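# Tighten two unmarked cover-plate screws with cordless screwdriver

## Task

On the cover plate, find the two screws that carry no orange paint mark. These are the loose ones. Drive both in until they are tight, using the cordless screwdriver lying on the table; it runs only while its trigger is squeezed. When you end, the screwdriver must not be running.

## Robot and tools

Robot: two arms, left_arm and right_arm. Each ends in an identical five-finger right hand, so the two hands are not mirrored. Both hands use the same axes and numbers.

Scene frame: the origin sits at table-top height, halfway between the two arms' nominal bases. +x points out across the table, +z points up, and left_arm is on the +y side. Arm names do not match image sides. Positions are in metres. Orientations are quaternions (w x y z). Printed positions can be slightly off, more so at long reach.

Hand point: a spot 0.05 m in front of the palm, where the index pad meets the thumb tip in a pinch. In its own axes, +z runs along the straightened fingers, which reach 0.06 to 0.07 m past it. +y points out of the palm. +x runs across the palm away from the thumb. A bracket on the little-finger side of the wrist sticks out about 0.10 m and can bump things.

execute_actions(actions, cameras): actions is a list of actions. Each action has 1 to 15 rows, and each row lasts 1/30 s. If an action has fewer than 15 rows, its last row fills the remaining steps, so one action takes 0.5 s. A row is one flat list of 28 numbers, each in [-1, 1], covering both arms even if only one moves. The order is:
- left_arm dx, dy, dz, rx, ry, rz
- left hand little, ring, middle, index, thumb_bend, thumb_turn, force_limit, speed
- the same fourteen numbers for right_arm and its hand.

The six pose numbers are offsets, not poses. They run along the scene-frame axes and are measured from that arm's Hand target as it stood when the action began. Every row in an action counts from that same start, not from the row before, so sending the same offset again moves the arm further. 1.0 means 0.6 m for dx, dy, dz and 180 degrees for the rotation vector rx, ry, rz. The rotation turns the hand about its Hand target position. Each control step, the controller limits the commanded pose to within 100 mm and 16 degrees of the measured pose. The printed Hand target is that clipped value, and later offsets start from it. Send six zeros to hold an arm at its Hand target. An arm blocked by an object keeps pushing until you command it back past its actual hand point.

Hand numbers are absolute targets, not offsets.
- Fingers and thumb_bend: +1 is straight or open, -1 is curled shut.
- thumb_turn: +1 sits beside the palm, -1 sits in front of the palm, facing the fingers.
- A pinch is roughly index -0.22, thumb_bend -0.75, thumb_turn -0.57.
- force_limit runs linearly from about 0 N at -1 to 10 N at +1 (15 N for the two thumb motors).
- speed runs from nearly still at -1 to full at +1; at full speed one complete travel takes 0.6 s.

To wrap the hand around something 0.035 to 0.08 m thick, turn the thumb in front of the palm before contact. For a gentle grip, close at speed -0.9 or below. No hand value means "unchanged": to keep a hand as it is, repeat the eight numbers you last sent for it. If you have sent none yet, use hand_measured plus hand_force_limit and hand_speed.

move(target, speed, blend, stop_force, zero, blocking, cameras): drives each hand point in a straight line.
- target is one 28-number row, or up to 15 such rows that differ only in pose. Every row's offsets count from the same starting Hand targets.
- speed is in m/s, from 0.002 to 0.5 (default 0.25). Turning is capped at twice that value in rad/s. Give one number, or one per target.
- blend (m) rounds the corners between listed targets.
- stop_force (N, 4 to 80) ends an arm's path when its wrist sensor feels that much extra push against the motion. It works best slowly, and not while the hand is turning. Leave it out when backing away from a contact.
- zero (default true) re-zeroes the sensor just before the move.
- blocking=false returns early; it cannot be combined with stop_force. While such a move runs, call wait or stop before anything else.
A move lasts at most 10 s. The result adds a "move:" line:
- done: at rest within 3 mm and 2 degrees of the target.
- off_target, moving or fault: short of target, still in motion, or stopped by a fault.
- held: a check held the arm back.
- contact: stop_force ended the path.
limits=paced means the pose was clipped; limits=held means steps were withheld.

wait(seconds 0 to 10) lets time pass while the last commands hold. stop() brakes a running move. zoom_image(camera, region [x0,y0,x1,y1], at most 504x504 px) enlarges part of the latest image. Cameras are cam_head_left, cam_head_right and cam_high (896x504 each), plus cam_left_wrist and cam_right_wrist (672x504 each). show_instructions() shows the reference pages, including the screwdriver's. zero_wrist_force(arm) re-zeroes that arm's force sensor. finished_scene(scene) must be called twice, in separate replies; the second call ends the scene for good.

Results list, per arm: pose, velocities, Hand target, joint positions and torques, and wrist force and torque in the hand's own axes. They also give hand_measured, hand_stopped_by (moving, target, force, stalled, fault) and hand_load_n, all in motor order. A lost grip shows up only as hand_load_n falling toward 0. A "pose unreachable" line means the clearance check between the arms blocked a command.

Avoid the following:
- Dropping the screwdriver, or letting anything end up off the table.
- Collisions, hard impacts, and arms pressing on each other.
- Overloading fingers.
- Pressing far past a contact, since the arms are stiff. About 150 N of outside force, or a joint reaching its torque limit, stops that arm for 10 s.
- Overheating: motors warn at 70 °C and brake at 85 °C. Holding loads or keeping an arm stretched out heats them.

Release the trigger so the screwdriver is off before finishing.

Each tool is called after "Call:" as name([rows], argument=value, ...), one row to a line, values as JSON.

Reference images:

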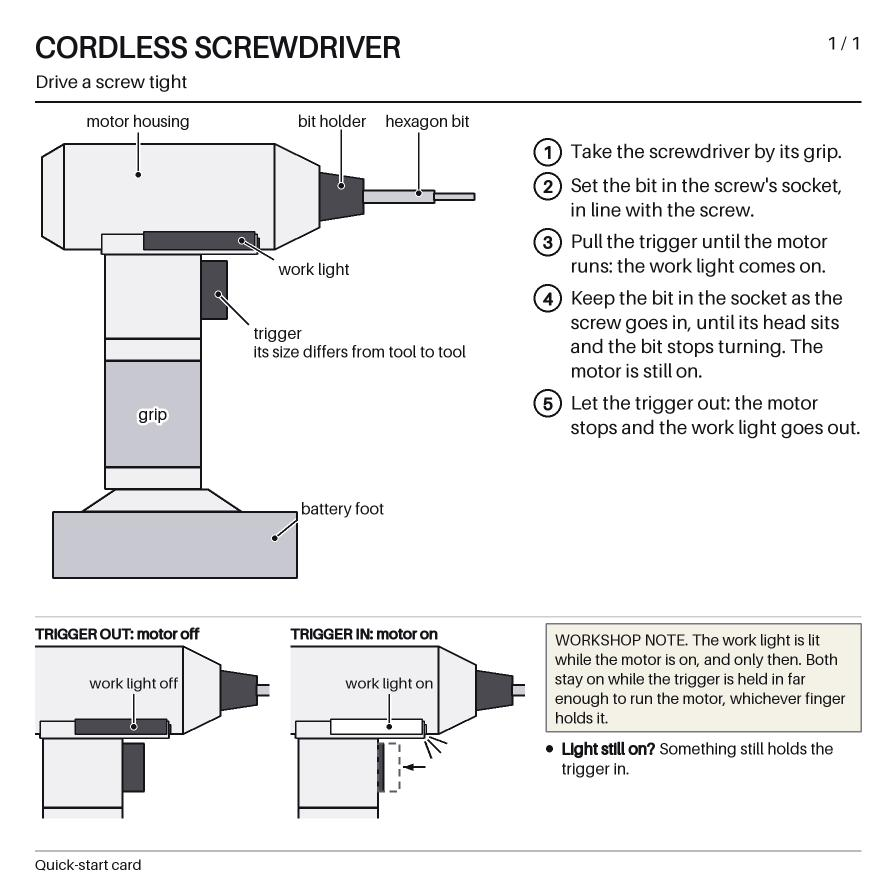

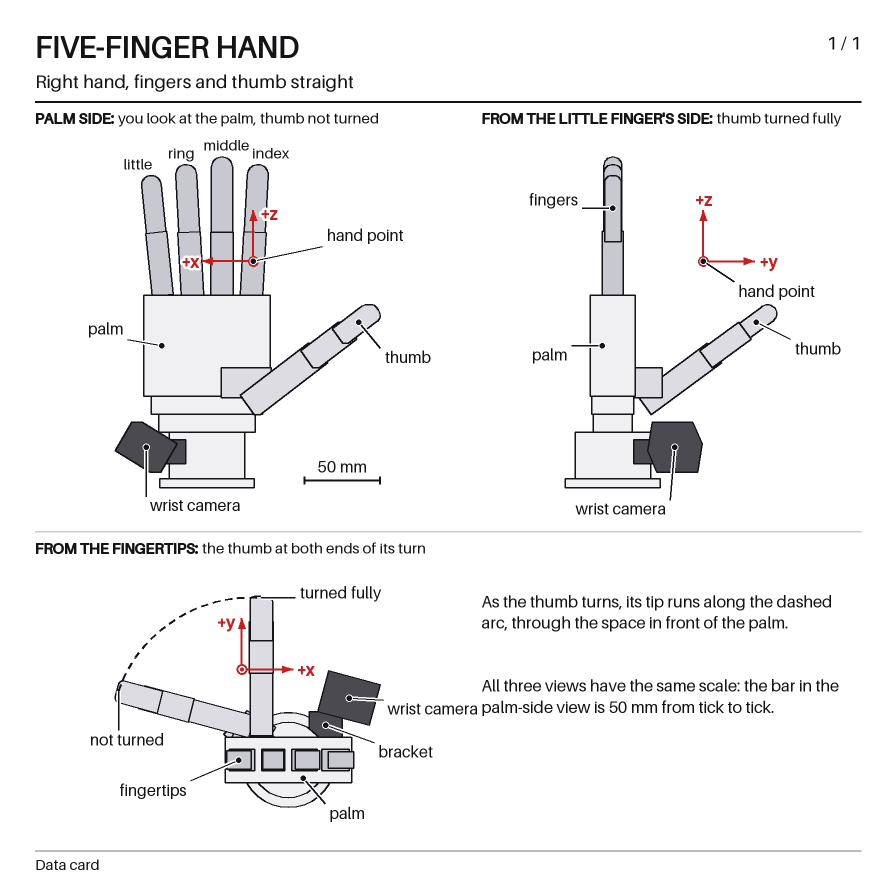

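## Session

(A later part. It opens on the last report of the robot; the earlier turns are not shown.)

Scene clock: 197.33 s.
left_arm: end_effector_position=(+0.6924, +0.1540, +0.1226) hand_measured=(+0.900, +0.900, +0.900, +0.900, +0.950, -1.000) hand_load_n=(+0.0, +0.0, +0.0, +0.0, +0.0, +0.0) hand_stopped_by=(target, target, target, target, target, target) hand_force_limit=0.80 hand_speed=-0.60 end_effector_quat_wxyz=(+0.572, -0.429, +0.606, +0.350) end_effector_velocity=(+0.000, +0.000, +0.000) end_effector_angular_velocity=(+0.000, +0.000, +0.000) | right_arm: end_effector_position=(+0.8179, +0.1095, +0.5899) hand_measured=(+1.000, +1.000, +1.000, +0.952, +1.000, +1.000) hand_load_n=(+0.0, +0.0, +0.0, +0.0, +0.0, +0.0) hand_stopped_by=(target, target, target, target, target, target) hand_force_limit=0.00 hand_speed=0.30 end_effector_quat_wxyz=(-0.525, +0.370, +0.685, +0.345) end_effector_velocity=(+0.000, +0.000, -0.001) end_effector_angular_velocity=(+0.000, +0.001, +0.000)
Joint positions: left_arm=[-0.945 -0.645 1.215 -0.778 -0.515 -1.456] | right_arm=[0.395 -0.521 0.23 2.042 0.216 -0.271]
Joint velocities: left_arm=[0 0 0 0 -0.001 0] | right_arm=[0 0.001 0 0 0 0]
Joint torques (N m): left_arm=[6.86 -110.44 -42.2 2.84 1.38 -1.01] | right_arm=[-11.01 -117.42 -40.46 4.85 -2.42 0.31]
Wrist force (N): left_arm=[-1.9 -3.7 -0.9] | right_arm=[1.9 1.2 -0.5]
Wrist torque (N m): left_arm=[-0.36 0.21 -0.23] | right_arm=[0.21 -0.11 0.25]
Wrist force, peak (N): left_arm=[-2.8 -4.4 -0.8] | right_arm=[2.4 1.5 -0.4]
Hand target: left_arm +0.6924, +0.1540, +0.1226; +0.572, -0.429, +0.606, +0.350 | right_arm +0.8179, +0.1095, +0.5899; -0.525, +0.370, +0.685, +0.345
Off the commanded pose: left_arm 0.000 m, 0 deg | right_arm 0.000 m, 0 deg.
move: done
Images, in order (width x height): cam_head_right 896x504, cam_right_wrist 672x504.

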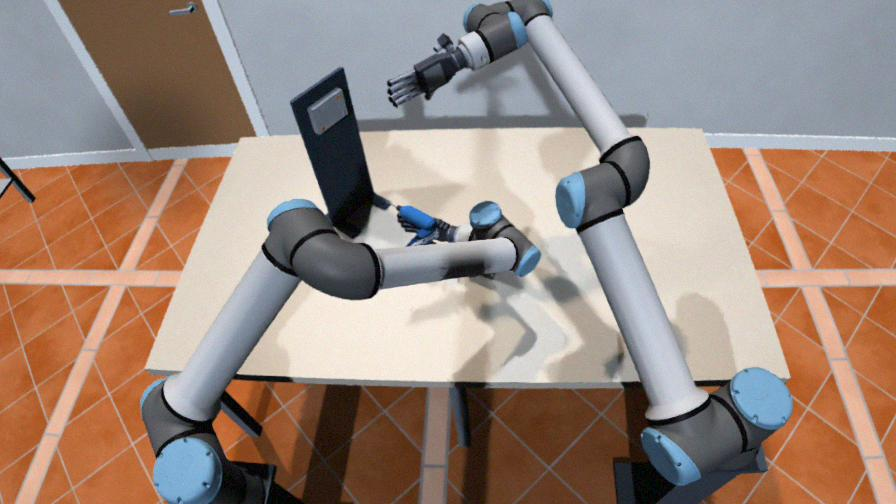

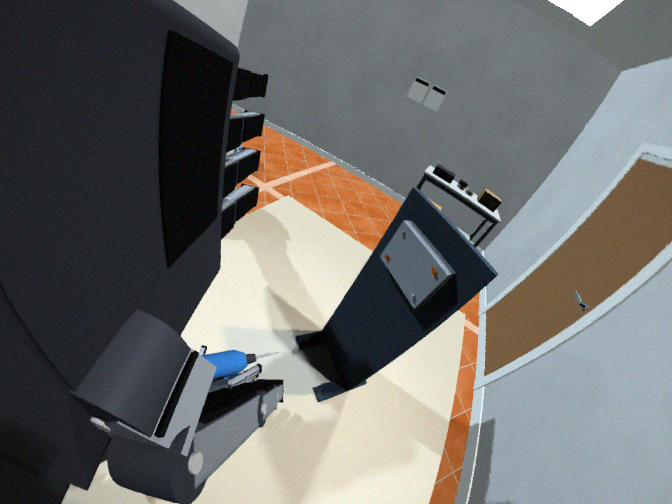

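Call:
move(target=[0.0109,-0.0077,0.0008,0,0,0,0.9,0.9,0.9,0.9,0.95,-1,0.8,-0.6,0,0,0,0,0,0,1,1,1,1,1,1,0.0,0.3], speed=0.01, cameras=["cam_head_right","cam_left_wrist","cam_right_wrist"])

Call:
zoom_image(camera="cam_head_right", region=[360, 160, 480, 250])

Call:
zoom_image(camera="cam_right_wrist", region=[190, 320, 310, 410])

Scene clock: 198.63 s.
left_arm: end_effector_position=(+0.6990, +0.1493, +0.1231) hand_measured=(+0.900, +0.900, +0.900, +0.900, +0.950, -1.000) hand_load_n=(+0.0, +0.0, +0.0, +0.0, +0.0, +0.0) hand_stopped_by=(target, target, target, target, target, target) hand_force_limit=0.80 hand_speed=-0.60 end_effector_quat_wxyz=(+0.572, -0.429, +0.606, +0.350) end_effector_velocity=(-0.001, +0.000, +0.000) end_effector_angular_velocity=(+0.000, +0.000, +0.000) | right_arm: end_effector_position=(+0.8179, +0.1095, +0.5899) hand_measured=(+1.000, +1.000, +1.000, +0.952, +1.000, +1.000) hand_load_n=(+0.0, +0.0, +0.0, +0.5, +0.0, +0.0) hand_stopped_by=(target, target, target, target, target, target) hand_force_limit=0.00 hand_speed=0.30 end_effector_quat_wxyz=(-0.525, +0.370, +0.685, +0.345) end_effector_velocity=(+0.000, +0.000, -0.001) end_effector_angular_velocity=(+0.000, +0.000, +0.000)
Joint positions: left_arm=[-0.943 -0.633 1.191 -0.766 -0.512 -1.455] | right_arm=[0.395 -0.521 0.23 2.042 0.216 -0.271]
Joint velocities: left_arm=[-0.001 0 0 0 -0.001 0] | right_arm=[0 0.001 0 -0.001 0 0]
Joint torques (N m): left_arm=[4.93 -98.25 -26.2 1.44 1.46 2.97] | right_arm=[-11.43 -118.84 -39.96 4.74 -2.58 0.33]
Wrist force (N): left_arm=[-0.2 -3.7 -0.7] | right_arm=[2.3 1.7 -0.3]
Wrist torque (N m): left_arm=[-0.42 0.18 -0.16] | right_arm=[0.28 -0.18 0.29]
Wrist force, peak (N): left_arm=[-2.2 -4.1 -1.1] | right_arm=[2.5 1.4 -0.5]
Hand target: left_arm +0.6989, +0.1494, +0.1231; +0.572, -0.429, +0.606, +0.350 | right_arm +0.8179, +0.1095, +0.5899; -0.525, +0.370, +0.685, +0.345
Off the commanded pose: left_arm 0.000 m, 0 deg | right_arm 0.000 m, 0 deg.
move: done
Images, in order (width x height): cam_head_right 896x504, cam_left_wrist 672x504, cam_right_wrist 672x504.

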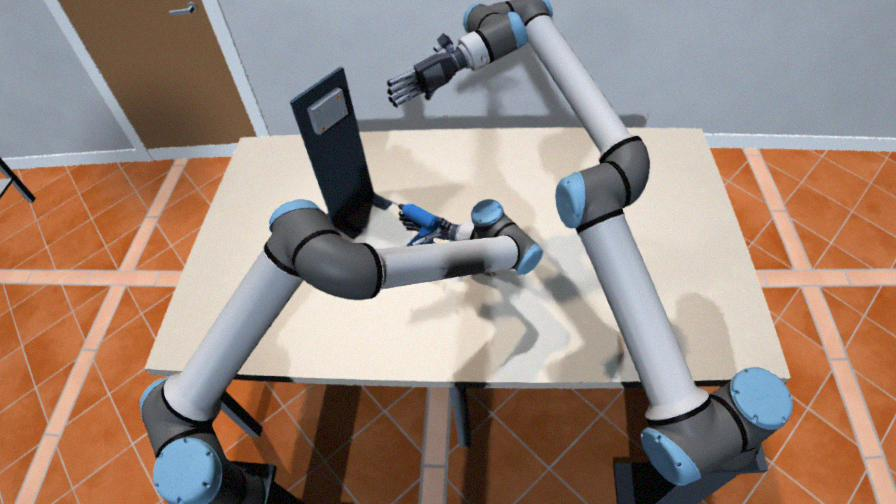

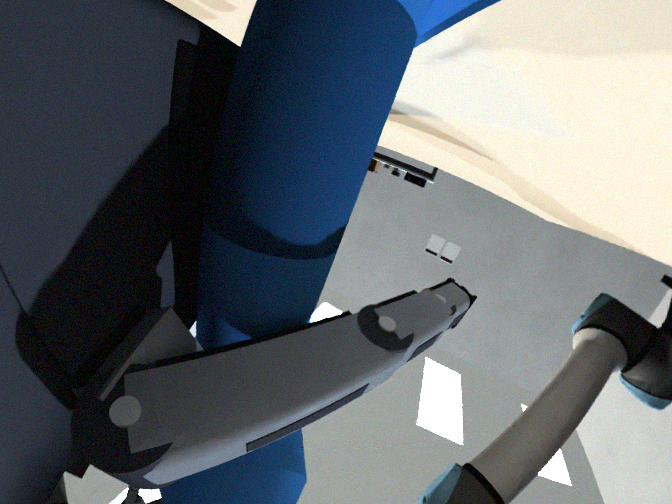

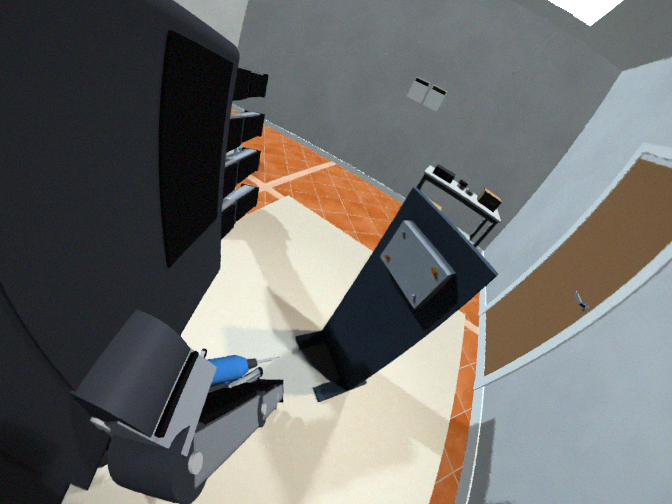

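Scaled by 4.200.

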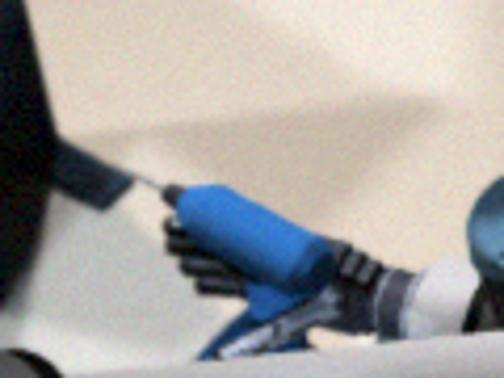

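Scaled by 4.200 from the camera's 672x504 image, which has a finer 960x720 frame.

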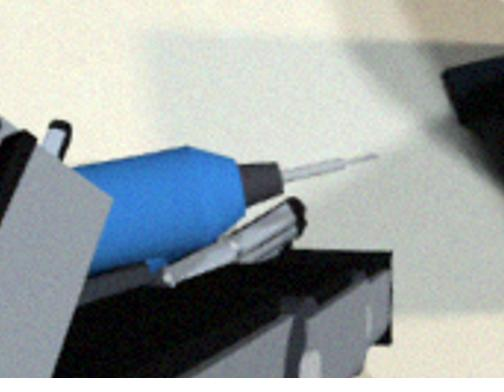

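Call:
execute_actions(actions=[], cameras=["cam_head_left","cam_high"])

Call:
zoom_image(camera="cam_head_left", region=[360, 180, 480, 270])

Call:
zoom_image(camera="cam_high", region=[400, 250, 520, 340])

Scene clock: 199.03 s.
left_arm: end_effector_position=(+0.6989, +0.1494, +0.1231) hand_measured=(+0.900, +0.900, +0.900, +0.900, +0.950, -1.000) hand_load_n=(+0.0, +0.0, +0.0, +0.0, +0.0, -0.5) hand_stopped_by=(target, target, target, target, target, target) hand_force_limit=0.80 hand_speed=-0.60 end_effector_quat_wxyz=(+0.572, -0.429, +0.606, +0.350) end_effector_velocity=(-0.001, -0.001, +0.000) end_effector_angular_velocity=(-0.001, +0.000, -0.001) | right_arm: end_effector_position=(+0.8179, +0.1095, +0.5899) hand_measured=(+1.000, +1.000, +1.000, +0.952, +1.000, +1.000) hand_load_n=(+0.0, +0.0, +0.0, +0.0, +0.0, +0.0) hand_stopped_by=(target, target, target, target, target, target) hand_force_limit=0.00 hand_speed=0.30 end_effector_quat_wxyz=(-0.525, +0.370, +0.685, +0.345) end_effector_velocity=(+0.000, +0.000, -0.001) end_effector_angular_velocity=(-0.001, +0.002, +0.000)
Joint positions: left_arm=[-0.943 -0.633 1.191 -0.766 -0.512 -1.455] | right_arm=[0.395 -0.521 0.23 2.042 0.216 -0.271]
Joint velocities: left_arm=[-0.001 -0.001 0 -0.001 0 0.001] | right_arm=[0 0.001 0 0.001 0 0]
Joint torques (N m): left_arm=[-1.34 -110.37 -22.47 -3.39 -0.28 1.93] | right_arm=[-11.35 -118.11 -40.52 4.75 -2.56 0.23]
Wrist force (N): left_arm=[-2.1 -4.1 -1.6] | right_arm=[1.7 1.3 -0.6]
Wrist torque (N m): left_arm=[-0.38 0.29 -0.23] | right_arm=[0.23 -0.07 0.23]
Wrist force, peak (N): left_arm=[-2.1 -4.1 -1.6] | right_arm=[2.2 1.5 -0.6]
Hand target: left_arm +0.6989, +0.1494, +0.1231; +0.572, -0.429, +0.606, +0.350 | right_arm +0.8179, +0.1095, +0.5899; -0.525, +0.370, +0.685, +0.345
Off the commanded pose: left_arm 0.000 m, 0 deg | right_arm 0.000 m, 0 deg.
Images, in order (width x height): cam_head_left 896x504, cam_high 896x504.

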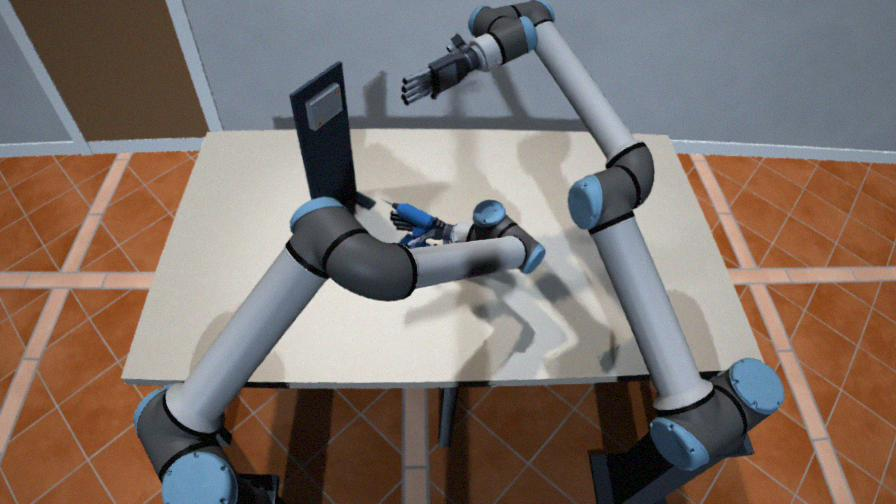

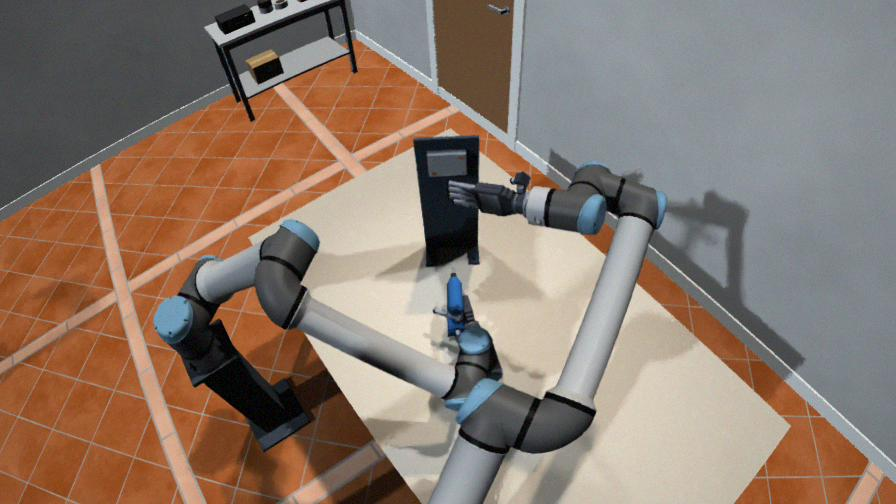

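Scaled by 4.200.

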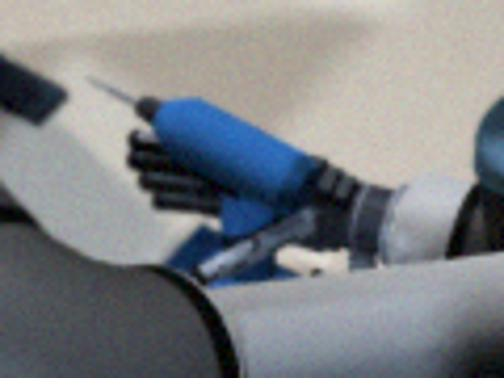

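Scaled by 4.200.

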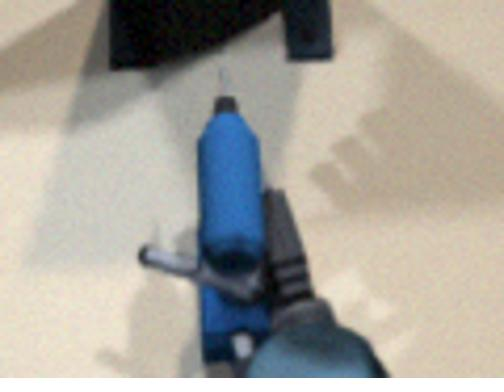

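Call:
wait(seconds=0)

Call:
zoom_image(camera="cam_head_right", region=[360, 140, 500, 260])

Call:
zoom_image(camera="cam_high", region=[390, 230, 530, 350])

Call:
zoom_image(camera="cam_right_wrist", region=[100, 250, 400, 500])

Call:
zoom_image(camera="cam_left_wrist", region=[80, 0, 580, 504])

Scene clock: 199.50 s.
left_arm: end_effector_position=(+0.6989, +0.1494, +0.1231) hand_measured=(+0.900, +0.900, +0.900, +0.900, +0.950, -1.000) hand_load_n=(+0.0, +0.0, +0.0, +0.0, +0.0, +0.0) hand_stopped_by=(target, target, target, target, target, target) hand_force_limit=0.80 hand_speed=-0.60 end_effector_quat_wxyz=(+0.572, -0.429, +0.606, +0.350) end_effector_velocity=(+0.000, +0.000, +0.000) end_effector_angular_velocity=(+0.000, +0.000, +0.000) | right_arm: end_effector_position=(+0.8179, +0.1095, +0.5899) hand_measured=(+1.000, +1.000, +1.000, +0.952, +1.000, +1.000) hand_load_n=(-0.5, +0.0, +0.0, +0.0, +0.0, +0.0) hand_stopped_by=(target, target, target, target, target, target) hand_force_limit=0.00 hand_speed=0.30 end_effector_quat_wxyz=(-0.525, +0.370, +0.685, +0.345) end_effector_velocity=(+0.000, +0.000, -0.001) end_effector_angular_velocity=(+0.000, +0.001, +0.000)
Joint positions: left_arm=[-0.943 -0.633 1.191 -0.766 -0.512 -1.455] | right_arm=[0.395 -0.521 0.23 2.042 0.216 -0.271]
Joint velocities: left_arm=[-0.001 0 0 0 0 0] | right_arm=[0 0.001 0 0 0 0]
Joint torques (N m): left_arm=[-2.14 -112.93 -24.22 -3.1 -0.4 0.18] | right_arm=[-11.76 -116.9 -40.14 4.83 -2.59 0.28]
Wrist force (N): left_arm=[-1.5 -4.1 -1.4] | right_arm=[2.0 1.5 -0.1]
Wrist torque (N m): left_arm=[-0.39 0.21 -0.20] | right_arm=[0.23 -0.14 0.27]
Wrist force, peak (N): left_arm=[-2.1 -4.4 -1.3] | right_arm=[2.5 1.5 -0.5]
Hand target: left_arm +0.6989, +0.1494, +0.1231; +0.572, -0.429, +0.606, +0.350 | right_arm +0.8179, +0.1095, +0.5899; -0.525, +0.370, +0.685, +0.345
Off the commanded pose: left_arm 0.000 m, 0 deg | right_arm 0.000 m, 0 deg.

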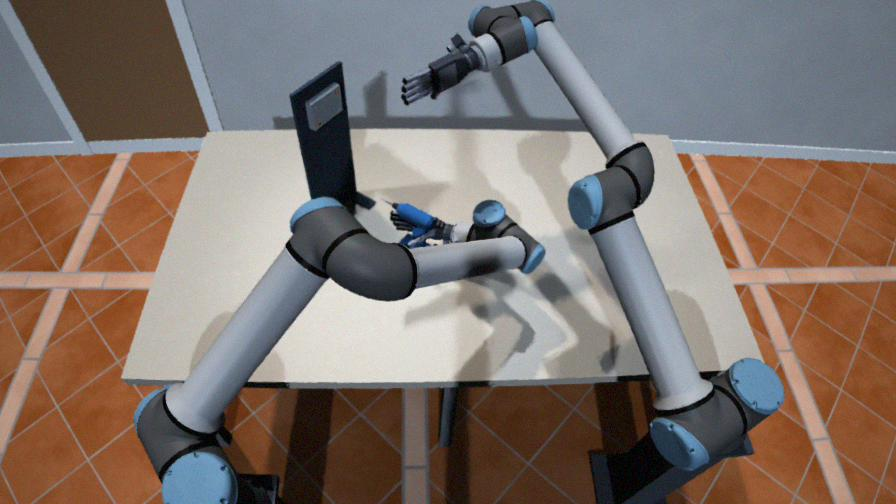

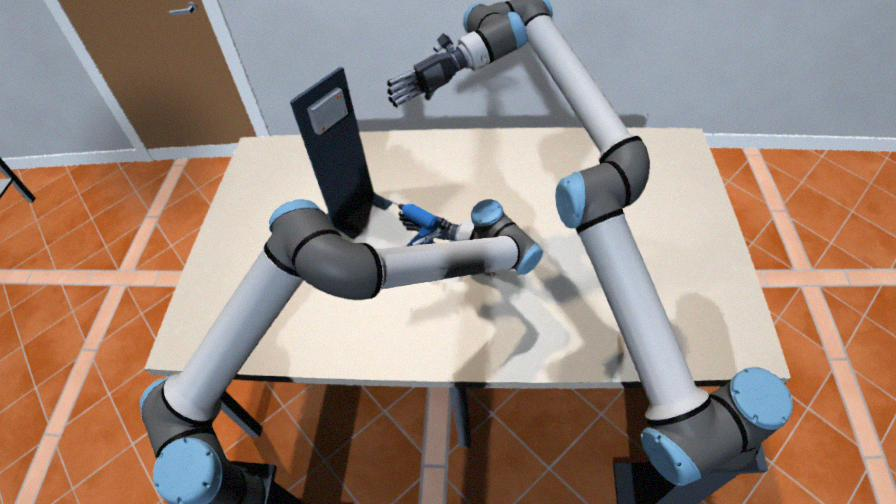

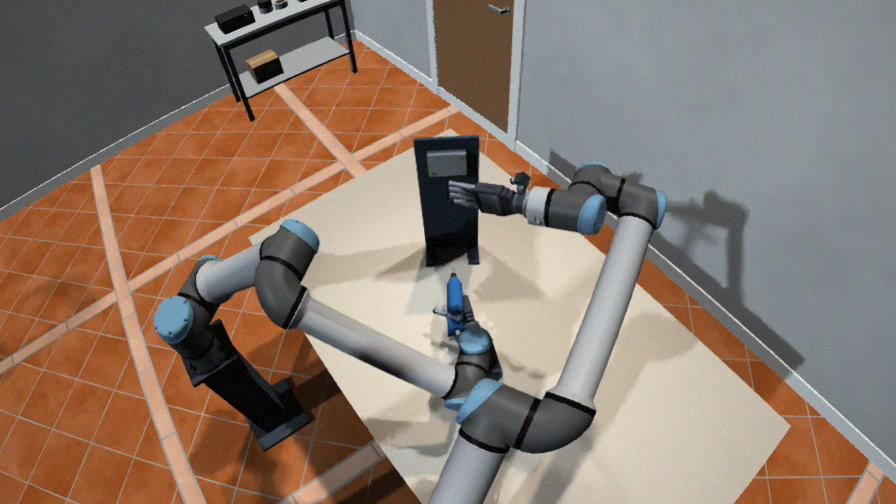

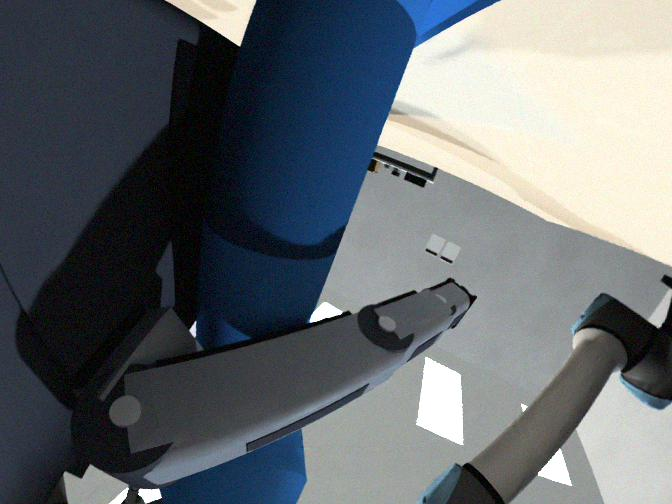

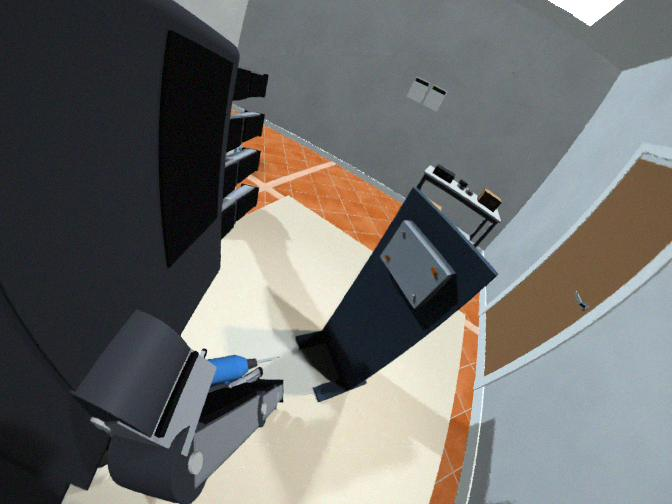

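Scaled by 3.600.

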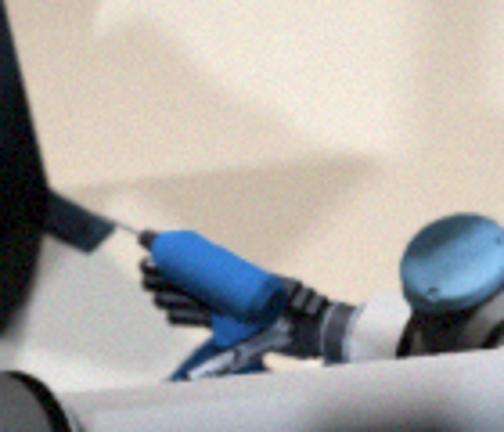

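Scaled by 3.600.

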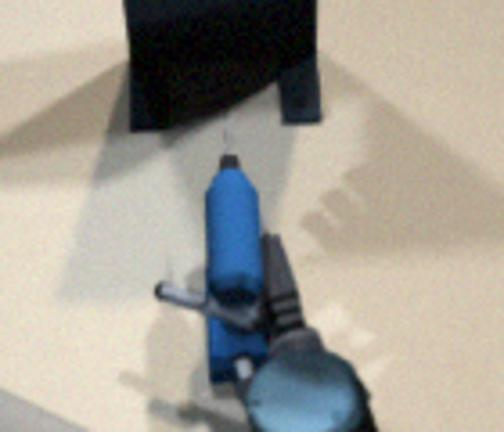

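Scaled by 1.680 from the camera's 672x504 image, which has a finer 960x720 frame.

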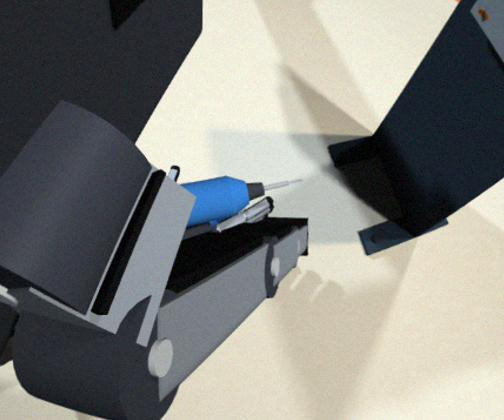

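Scaled by 1.000.

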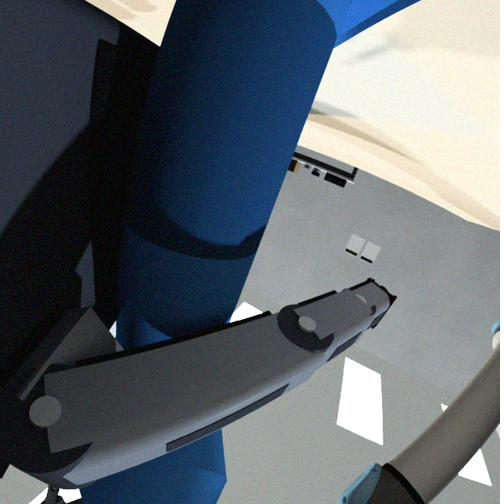

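Call:
move(target=[-0.0109,0.0077,0,0,0,0,0.9,0.9,0.9,0.9,0.95,-1,0.8,-0.6,0,0,0,0,0,0,1,1,1,1,1,1,0.0,0.3], speed=0.01, cameras=["cam_left_wrist","cam_high","cam_head_right"])

Call:
zoom_image(camera="cam_high", region=[390, 230, 530, 350])

Call:
zoom_image(camera="cam_head_right", region=[360, 140, 500, 260])

Scene clock: 200.77 s.
left_arm: end_effector_position=(+0.6923, +0.1540, +0.1231) hand_measured=(+0.900, +0.900, +0.900, +0.900, +0.950, -1.000) hand_load_n=(+0.0, +0.0, +0.0, +0.0, +0.0, +0.0) hand_stopped_by=(target, target, target, target, target, target) hand_force_limit=0.80 hand_speed=-0.60 end_effector_quat_wxyz=(+0.572, -0.429, +0.606, +0.350) end_effector_velocity=(+0.000, +0.001, +0.000) end_effector_angular_velocity=(+0.000, -0.001, +0.000) | right_arm: end_effector_position=(+0.8179, +0.1095, +0.5899) hand_measured=(+1.000, +1.000, +1.000, +0.952, +1.000, +1.000) hand_load_n=(+0.0, +0.0, +0.0, +0.0, +0.0, +0.0) hand_stopped_by=(target, target, target, target, target, target) hand_force_limit=0.00 hand_speed=0.30 end_effector_quat_wxyz=(-0.525, +0.370, +0.685, +0.345) end_effector_velocity=(+0.000, +0.000, +0.000) end_effector_angular_velocity=(+0.000, +0.000, +0.000)
Joint positions: left_arm=[-0.945 -0.645 1.215 -0.777 -0.515 -1.456] | right_arm=[0.395 -0.521 0.23 2.042 0.216 -0.271]
Joint velocities: left_arm=[0.001 0 0 0 0 0] | right_arm=[0 0 0 -0.001 0 0]
Joint torques (N m): left_arm=[-8.94 -92.33 -41.74 -1.25 -1.53 -2.62] | right_arm=[-11.52 -117.98 -40.14 4.86 -2.57 0.2]
Wrist force (N): left_arm=[-2.1 -3.9 -0.8] | right_arm=[2.0 1.4 -0.1]
Wrist torque (N m): left_arm=[-0.38 0.22 -0.24] | right_arm=[0.22 -0.14 0.26]
Wrist force, peak (N): left_arm=[-2.3 -4.8 -0.7] | right_arm=[2.4 1.5 -0.6]
Hand target: left_arm +0.6924, +0.1540, +0.1231; +0.572, -0.429, +0.606, +0.350 | right_arm +0.8179, +0.1095, +0.5899; -0.525, +0.370, +0.685, +0.345
Off the commanded pose: left_arm 0.000 m, 0 deg | right_arm 0.000 m, 0 deg.
move: done
Images, in order (width x height): cam_head_right 896x504, cam_high 896x504, cam_left_wrist 672x504.

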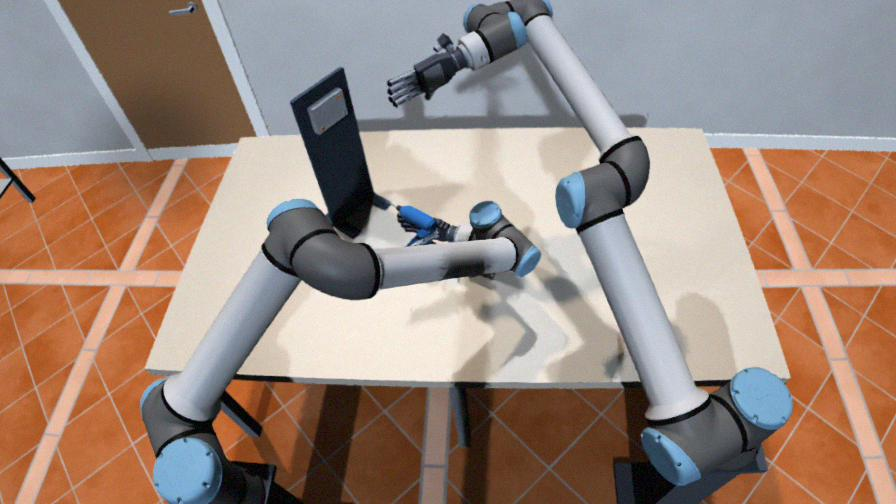

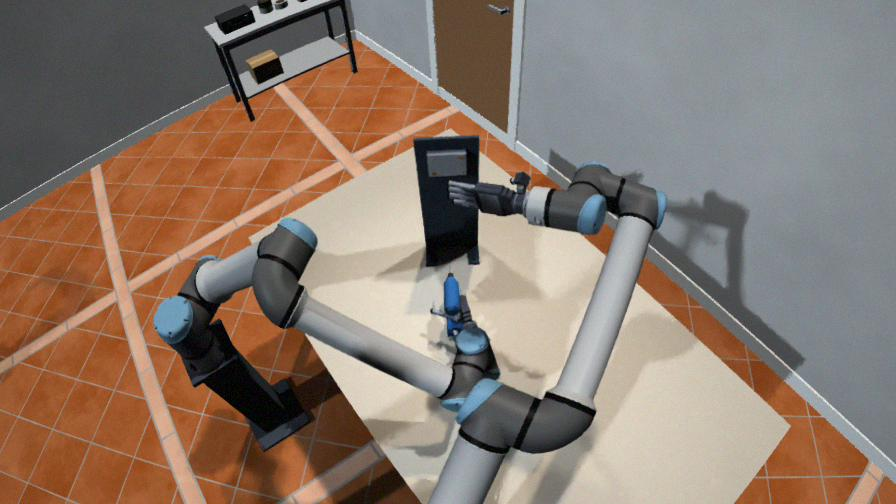

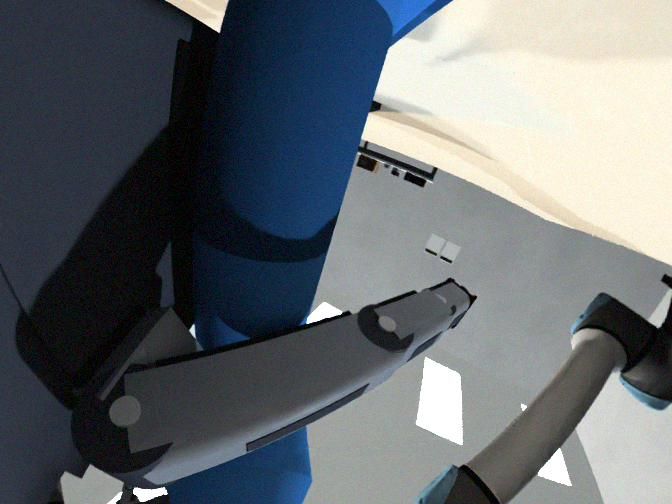

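Scaled by 3.600.

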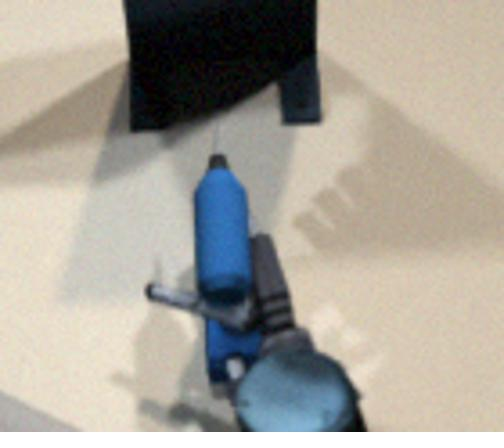

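Scaled by 3.600.

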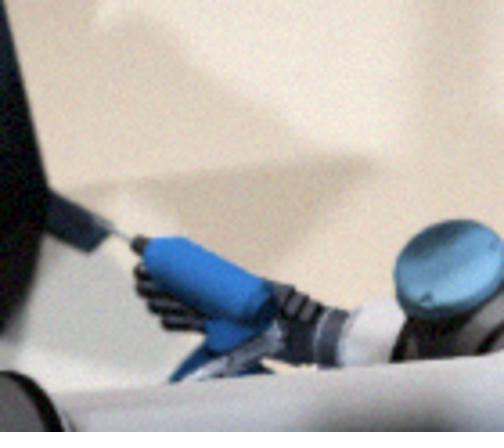

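Call:
move(target=[-0.0109,0.0077,0,0,0,0,0.9,0.9,0.9,0.9,0.95,-1,0.8,-0.6,0,0,0,0,0,0,1,1,1,1,1,1,0.0,0.3], speed=0.01, cameras=["cam_left_wrist","cam_high","cam_head_right"])

Call:
zoom_image(camera="cam_high", region=[390, 230, 530, 350])

Call:
zoom_image(camera="cam_head_right", region=[360, 140, 500, 260])

Scene clock: 202.13 s.
left_arm: end_effector_position=(+0.6858, +0.1587, +0.1231) hand_measured=(+0.900, +0.900, +0.900, +0.900, +0.950, -1.000) hand_load_n=(+0.0, +0.0, +0.0, +0.0, +0.0, -0.5) hand_stopped_by=(target, target, target, target, target, target) hand_force_limit=0.80 hand_speed=-0.60 end_effector_quat_wxyz=(+0.572, -0.429, +0.606, +0.350) end_effector_velocity=(+0.000, +0.001, +0.001) end_effector_angular_velocity=(+0.000, +0.000, +0.001) | right_arm: end_effector_position=(+0.8179, +0.1095, +0.5899) hand_measured=(+1.000, +1.000, +1.000, +0.952, +1.000, +1.000) hand_load_n=(+0.0, +0.0, +0.0, +0.0, +0.0, +0.5) hand_stopped_by=(target, target, target, target, target, target) hand_force_limit=0.00 hand_speed=0.30 end_effector_quat_wxyz=(-0.525, +0.370, +0.685, +0.345) end_effector_velocity=(+0.000, +0.000, +0.000) end_effector_angular_velocity=(+0.000, +0.001, +0.000)
Joint positions: left_arm=[-0.947 -0.657 1.238 -0.788 -0.517 -1.457] | right_arm=[0.395 -0.521 0.23 2.042 0.216 -0.271]
Joint velocities: left_arm=[0.001 -0.001 0 0 0 0.001] | right_arm=[0 0 0 0.001 0 0]
Joint torques (N m): left_arm=[-8.44 -93.25 -42.23 -0.95 -1.29 -2.65] | right_arm=[-10.88 -117.81 -39.99 4.71 -2.45 0.16]
Wrist force (N): left_arm=[-1.0 -4.1 -1.0] | right_arm=[2.0 1.6 -0.6]
Wrist torque (N m): left_arm=[-0.43 0.18 -0.24] | right_arm=[0.28 -0.12 0.27]
Wrist force, peak (N): left_arm=[-2.5 -4.4 -1.3] | right_arm=[2.4 1.7 -0.4]
Hand target: left_arm +0.6859, +0.1586, +0.1231; +0.572, -0.429, +0.606, +0.350 | right_arm +0.8179, +0.1095, +0.5899; -0.525, +0.370, +0.685, +0.345
Off the commanded pose: left_arm 0.000 m, 0 deg | right_arm 0.000 m, 0 deg.
move: done
Images, in order (width x height): cam_head_right 896x504, cam_high 896x504, cam_left_wrist 672x504.

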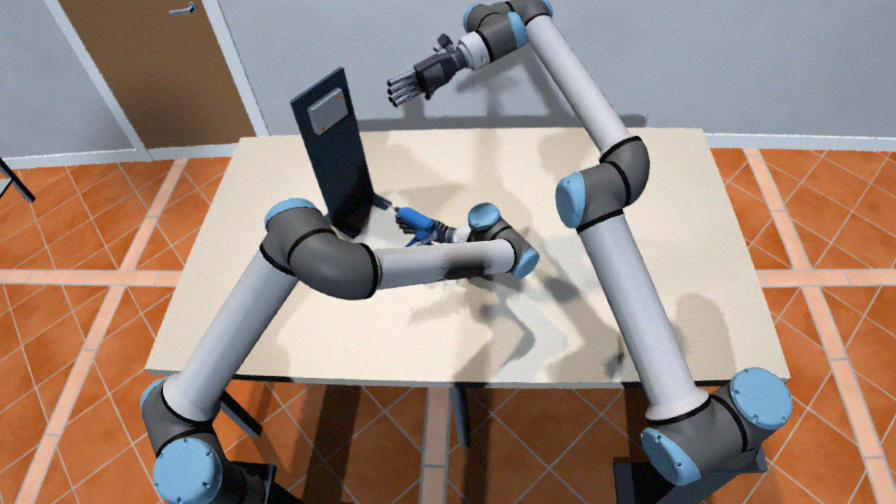

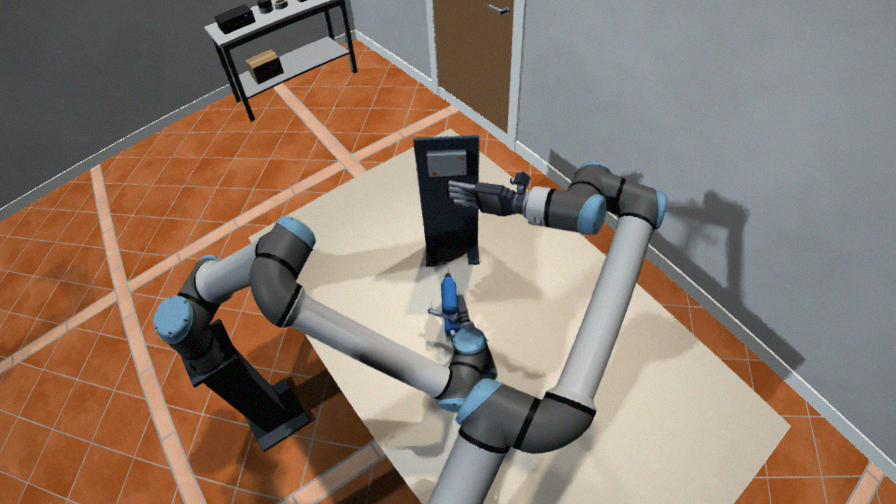

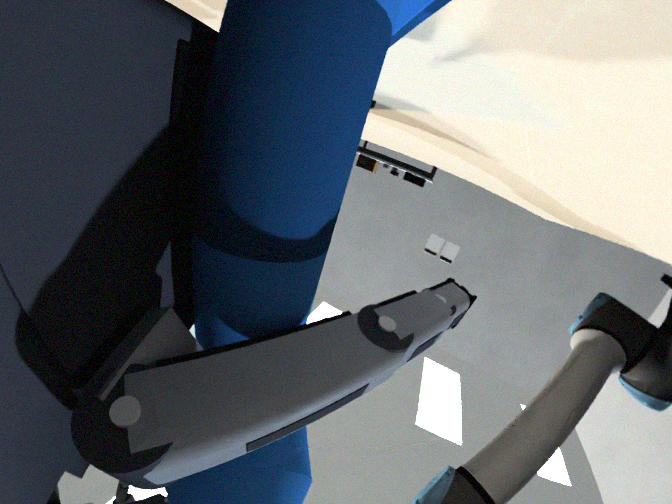

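Scaled by 3.600.

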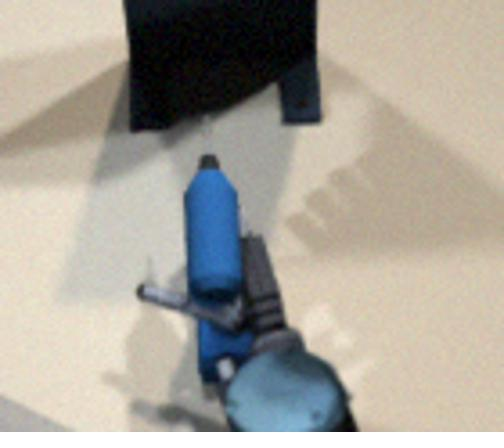

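Scaled by 3.600.

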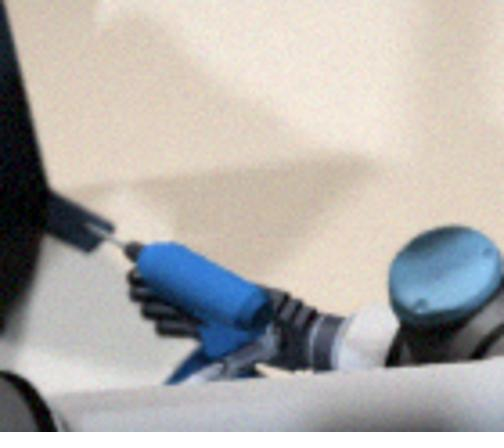

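Call:
move(target=[0.0054,-0.0039,0,0,0,0,0.9,0.9,0.9,0.9,0.95,-1,0.8,-0.6,0,0,0,0,0,0,1,1,1,1,1,1,0.0,0.3], speed=0.01, cameras=["cam_left_wrist","cam_high"])

Call:
zoom_image(camera="cam_high", region=[390, 230, 530, 350])

Scene clock: 202.97 s.
left_arm: end_effector_position=(+0.6892, +0.1562, +0.1231) hand_measured=(+0.900, +0.900, +0.900, +0.900, +0.950, -1.000) hand_load_n=(+0.0, -0.5, +0.0, +0.0, +0.0, -0.5) hand_stopped_by=(target, target, target, target, target, target) hand_force_limit=0.80 hand_speed=-0.60 end_effector_quat_wxyz=(+0.572, -0.429, +0.606, +0.350) end_effector_velocity=(+0.000, +0.001, +0.000) end_effector_angular_velocity=(-0.001, -0.001, +0.001) | right_arm: end_effector_position=(+0.8179, +0.1095, +0.5899) hand_measured=(+1.000, +1.000, +1.000, +0.952, +1.000, +1.000) hand_load_n=(+0.0, +0.0, +0.0, +0.0, +0.0, +0.0) hand_stopped_by=(target, target, target, target, target, target) hand_force_limit=0.00 hand_speed=0.30 end_effector_quat_wxyz=(-0.525, +0.370, +0.685, +0.345) end_effector_velocity=(+0.000, +0.000, +0.000) end_effector_angular_velocity=(+0.000, +0.000, +0.000)
Joint positions: left_arm=[-0.946 -0.651 1.226 -0.783 -0.516 -1.457] | right_arm=[0.395 -0.521 0.23 2.042 0.216 -0.271]
Joint velocities: left_arm=[0.001 0 0 0 0 -0.001] | right_arm=[0 0 0 0 0 0]
Joint torques (N m): left_arm=[7.99 -91.23 -33.16 2.11 1.66 3.43] | right_arm=[-11.15 -117.58 -40.06 4.86 -2.44 0.25]
Wrist force (N): left_arm=[-0.2 -3.4 -0.8] | right_arm=[2.1 1.2 -0.4]
Wrist torque (N m): left_arm=[-0.39 0.16 -0.15] | right_arm=[0.20 -0.15 0.26]
Wrist force, peak (N): left_arm=[-1.3 -4.0 -1.1] | right_arm=[2.4 1.6 -0.3]
Hand target: left_arm +0.6891, +0.1563, +0.1231; +0.572, -0.429, +0.606, +0.350 | right_arm +0.8179, +0.1095, +0.5899; -0.525, +0.370, +0.685, +0.345
Off the commanded pose: left_arm 0.000 m, 0 deg | right_arm 0.000 m, 0 deg.
move: done
Images, in order (width x height): cam_high 896x504, cam_left_wrist 672x504.

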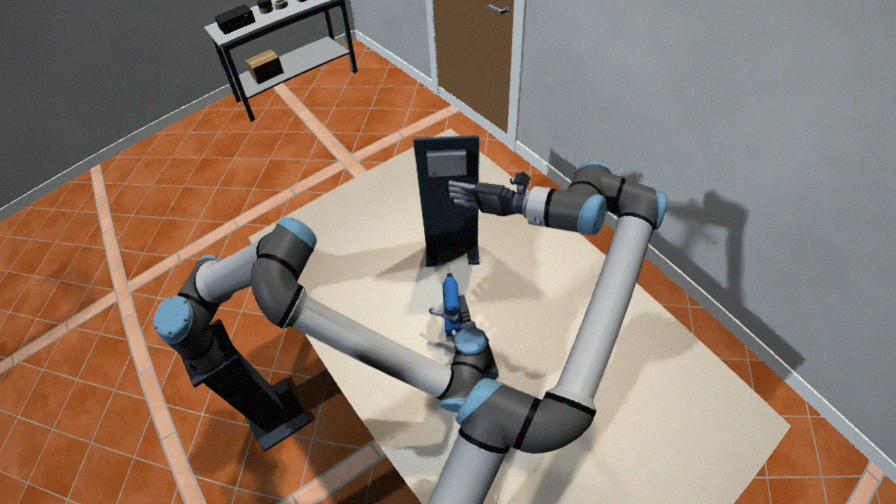

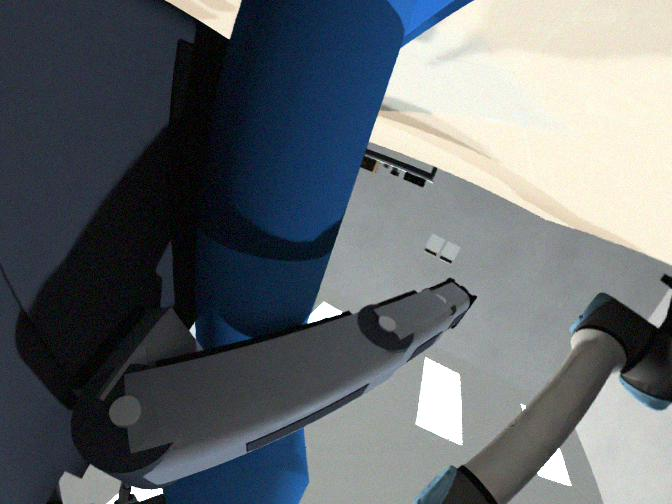

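Scaled by 3.600.

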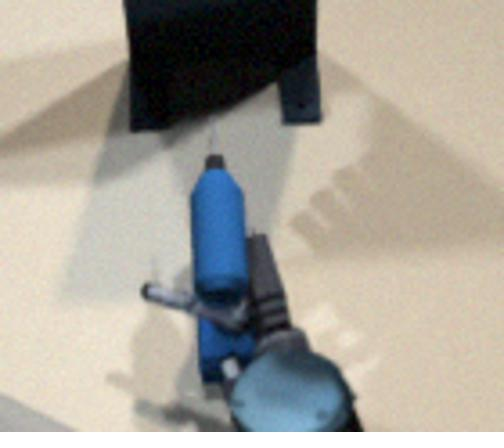

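Call:
zoom_image(camera="cam_high", region=[425, 265, 485, 345])

Call:
zoom_image(camera="cam_left_wrist", region=[150, 0, 672, 504])

Scaled by 6.300.

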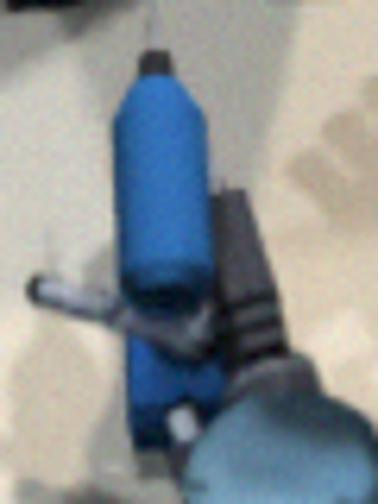

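Region (150, 0, 672, 504) is 522x504 pixels. A region can be at most 504 by 504 pixels.


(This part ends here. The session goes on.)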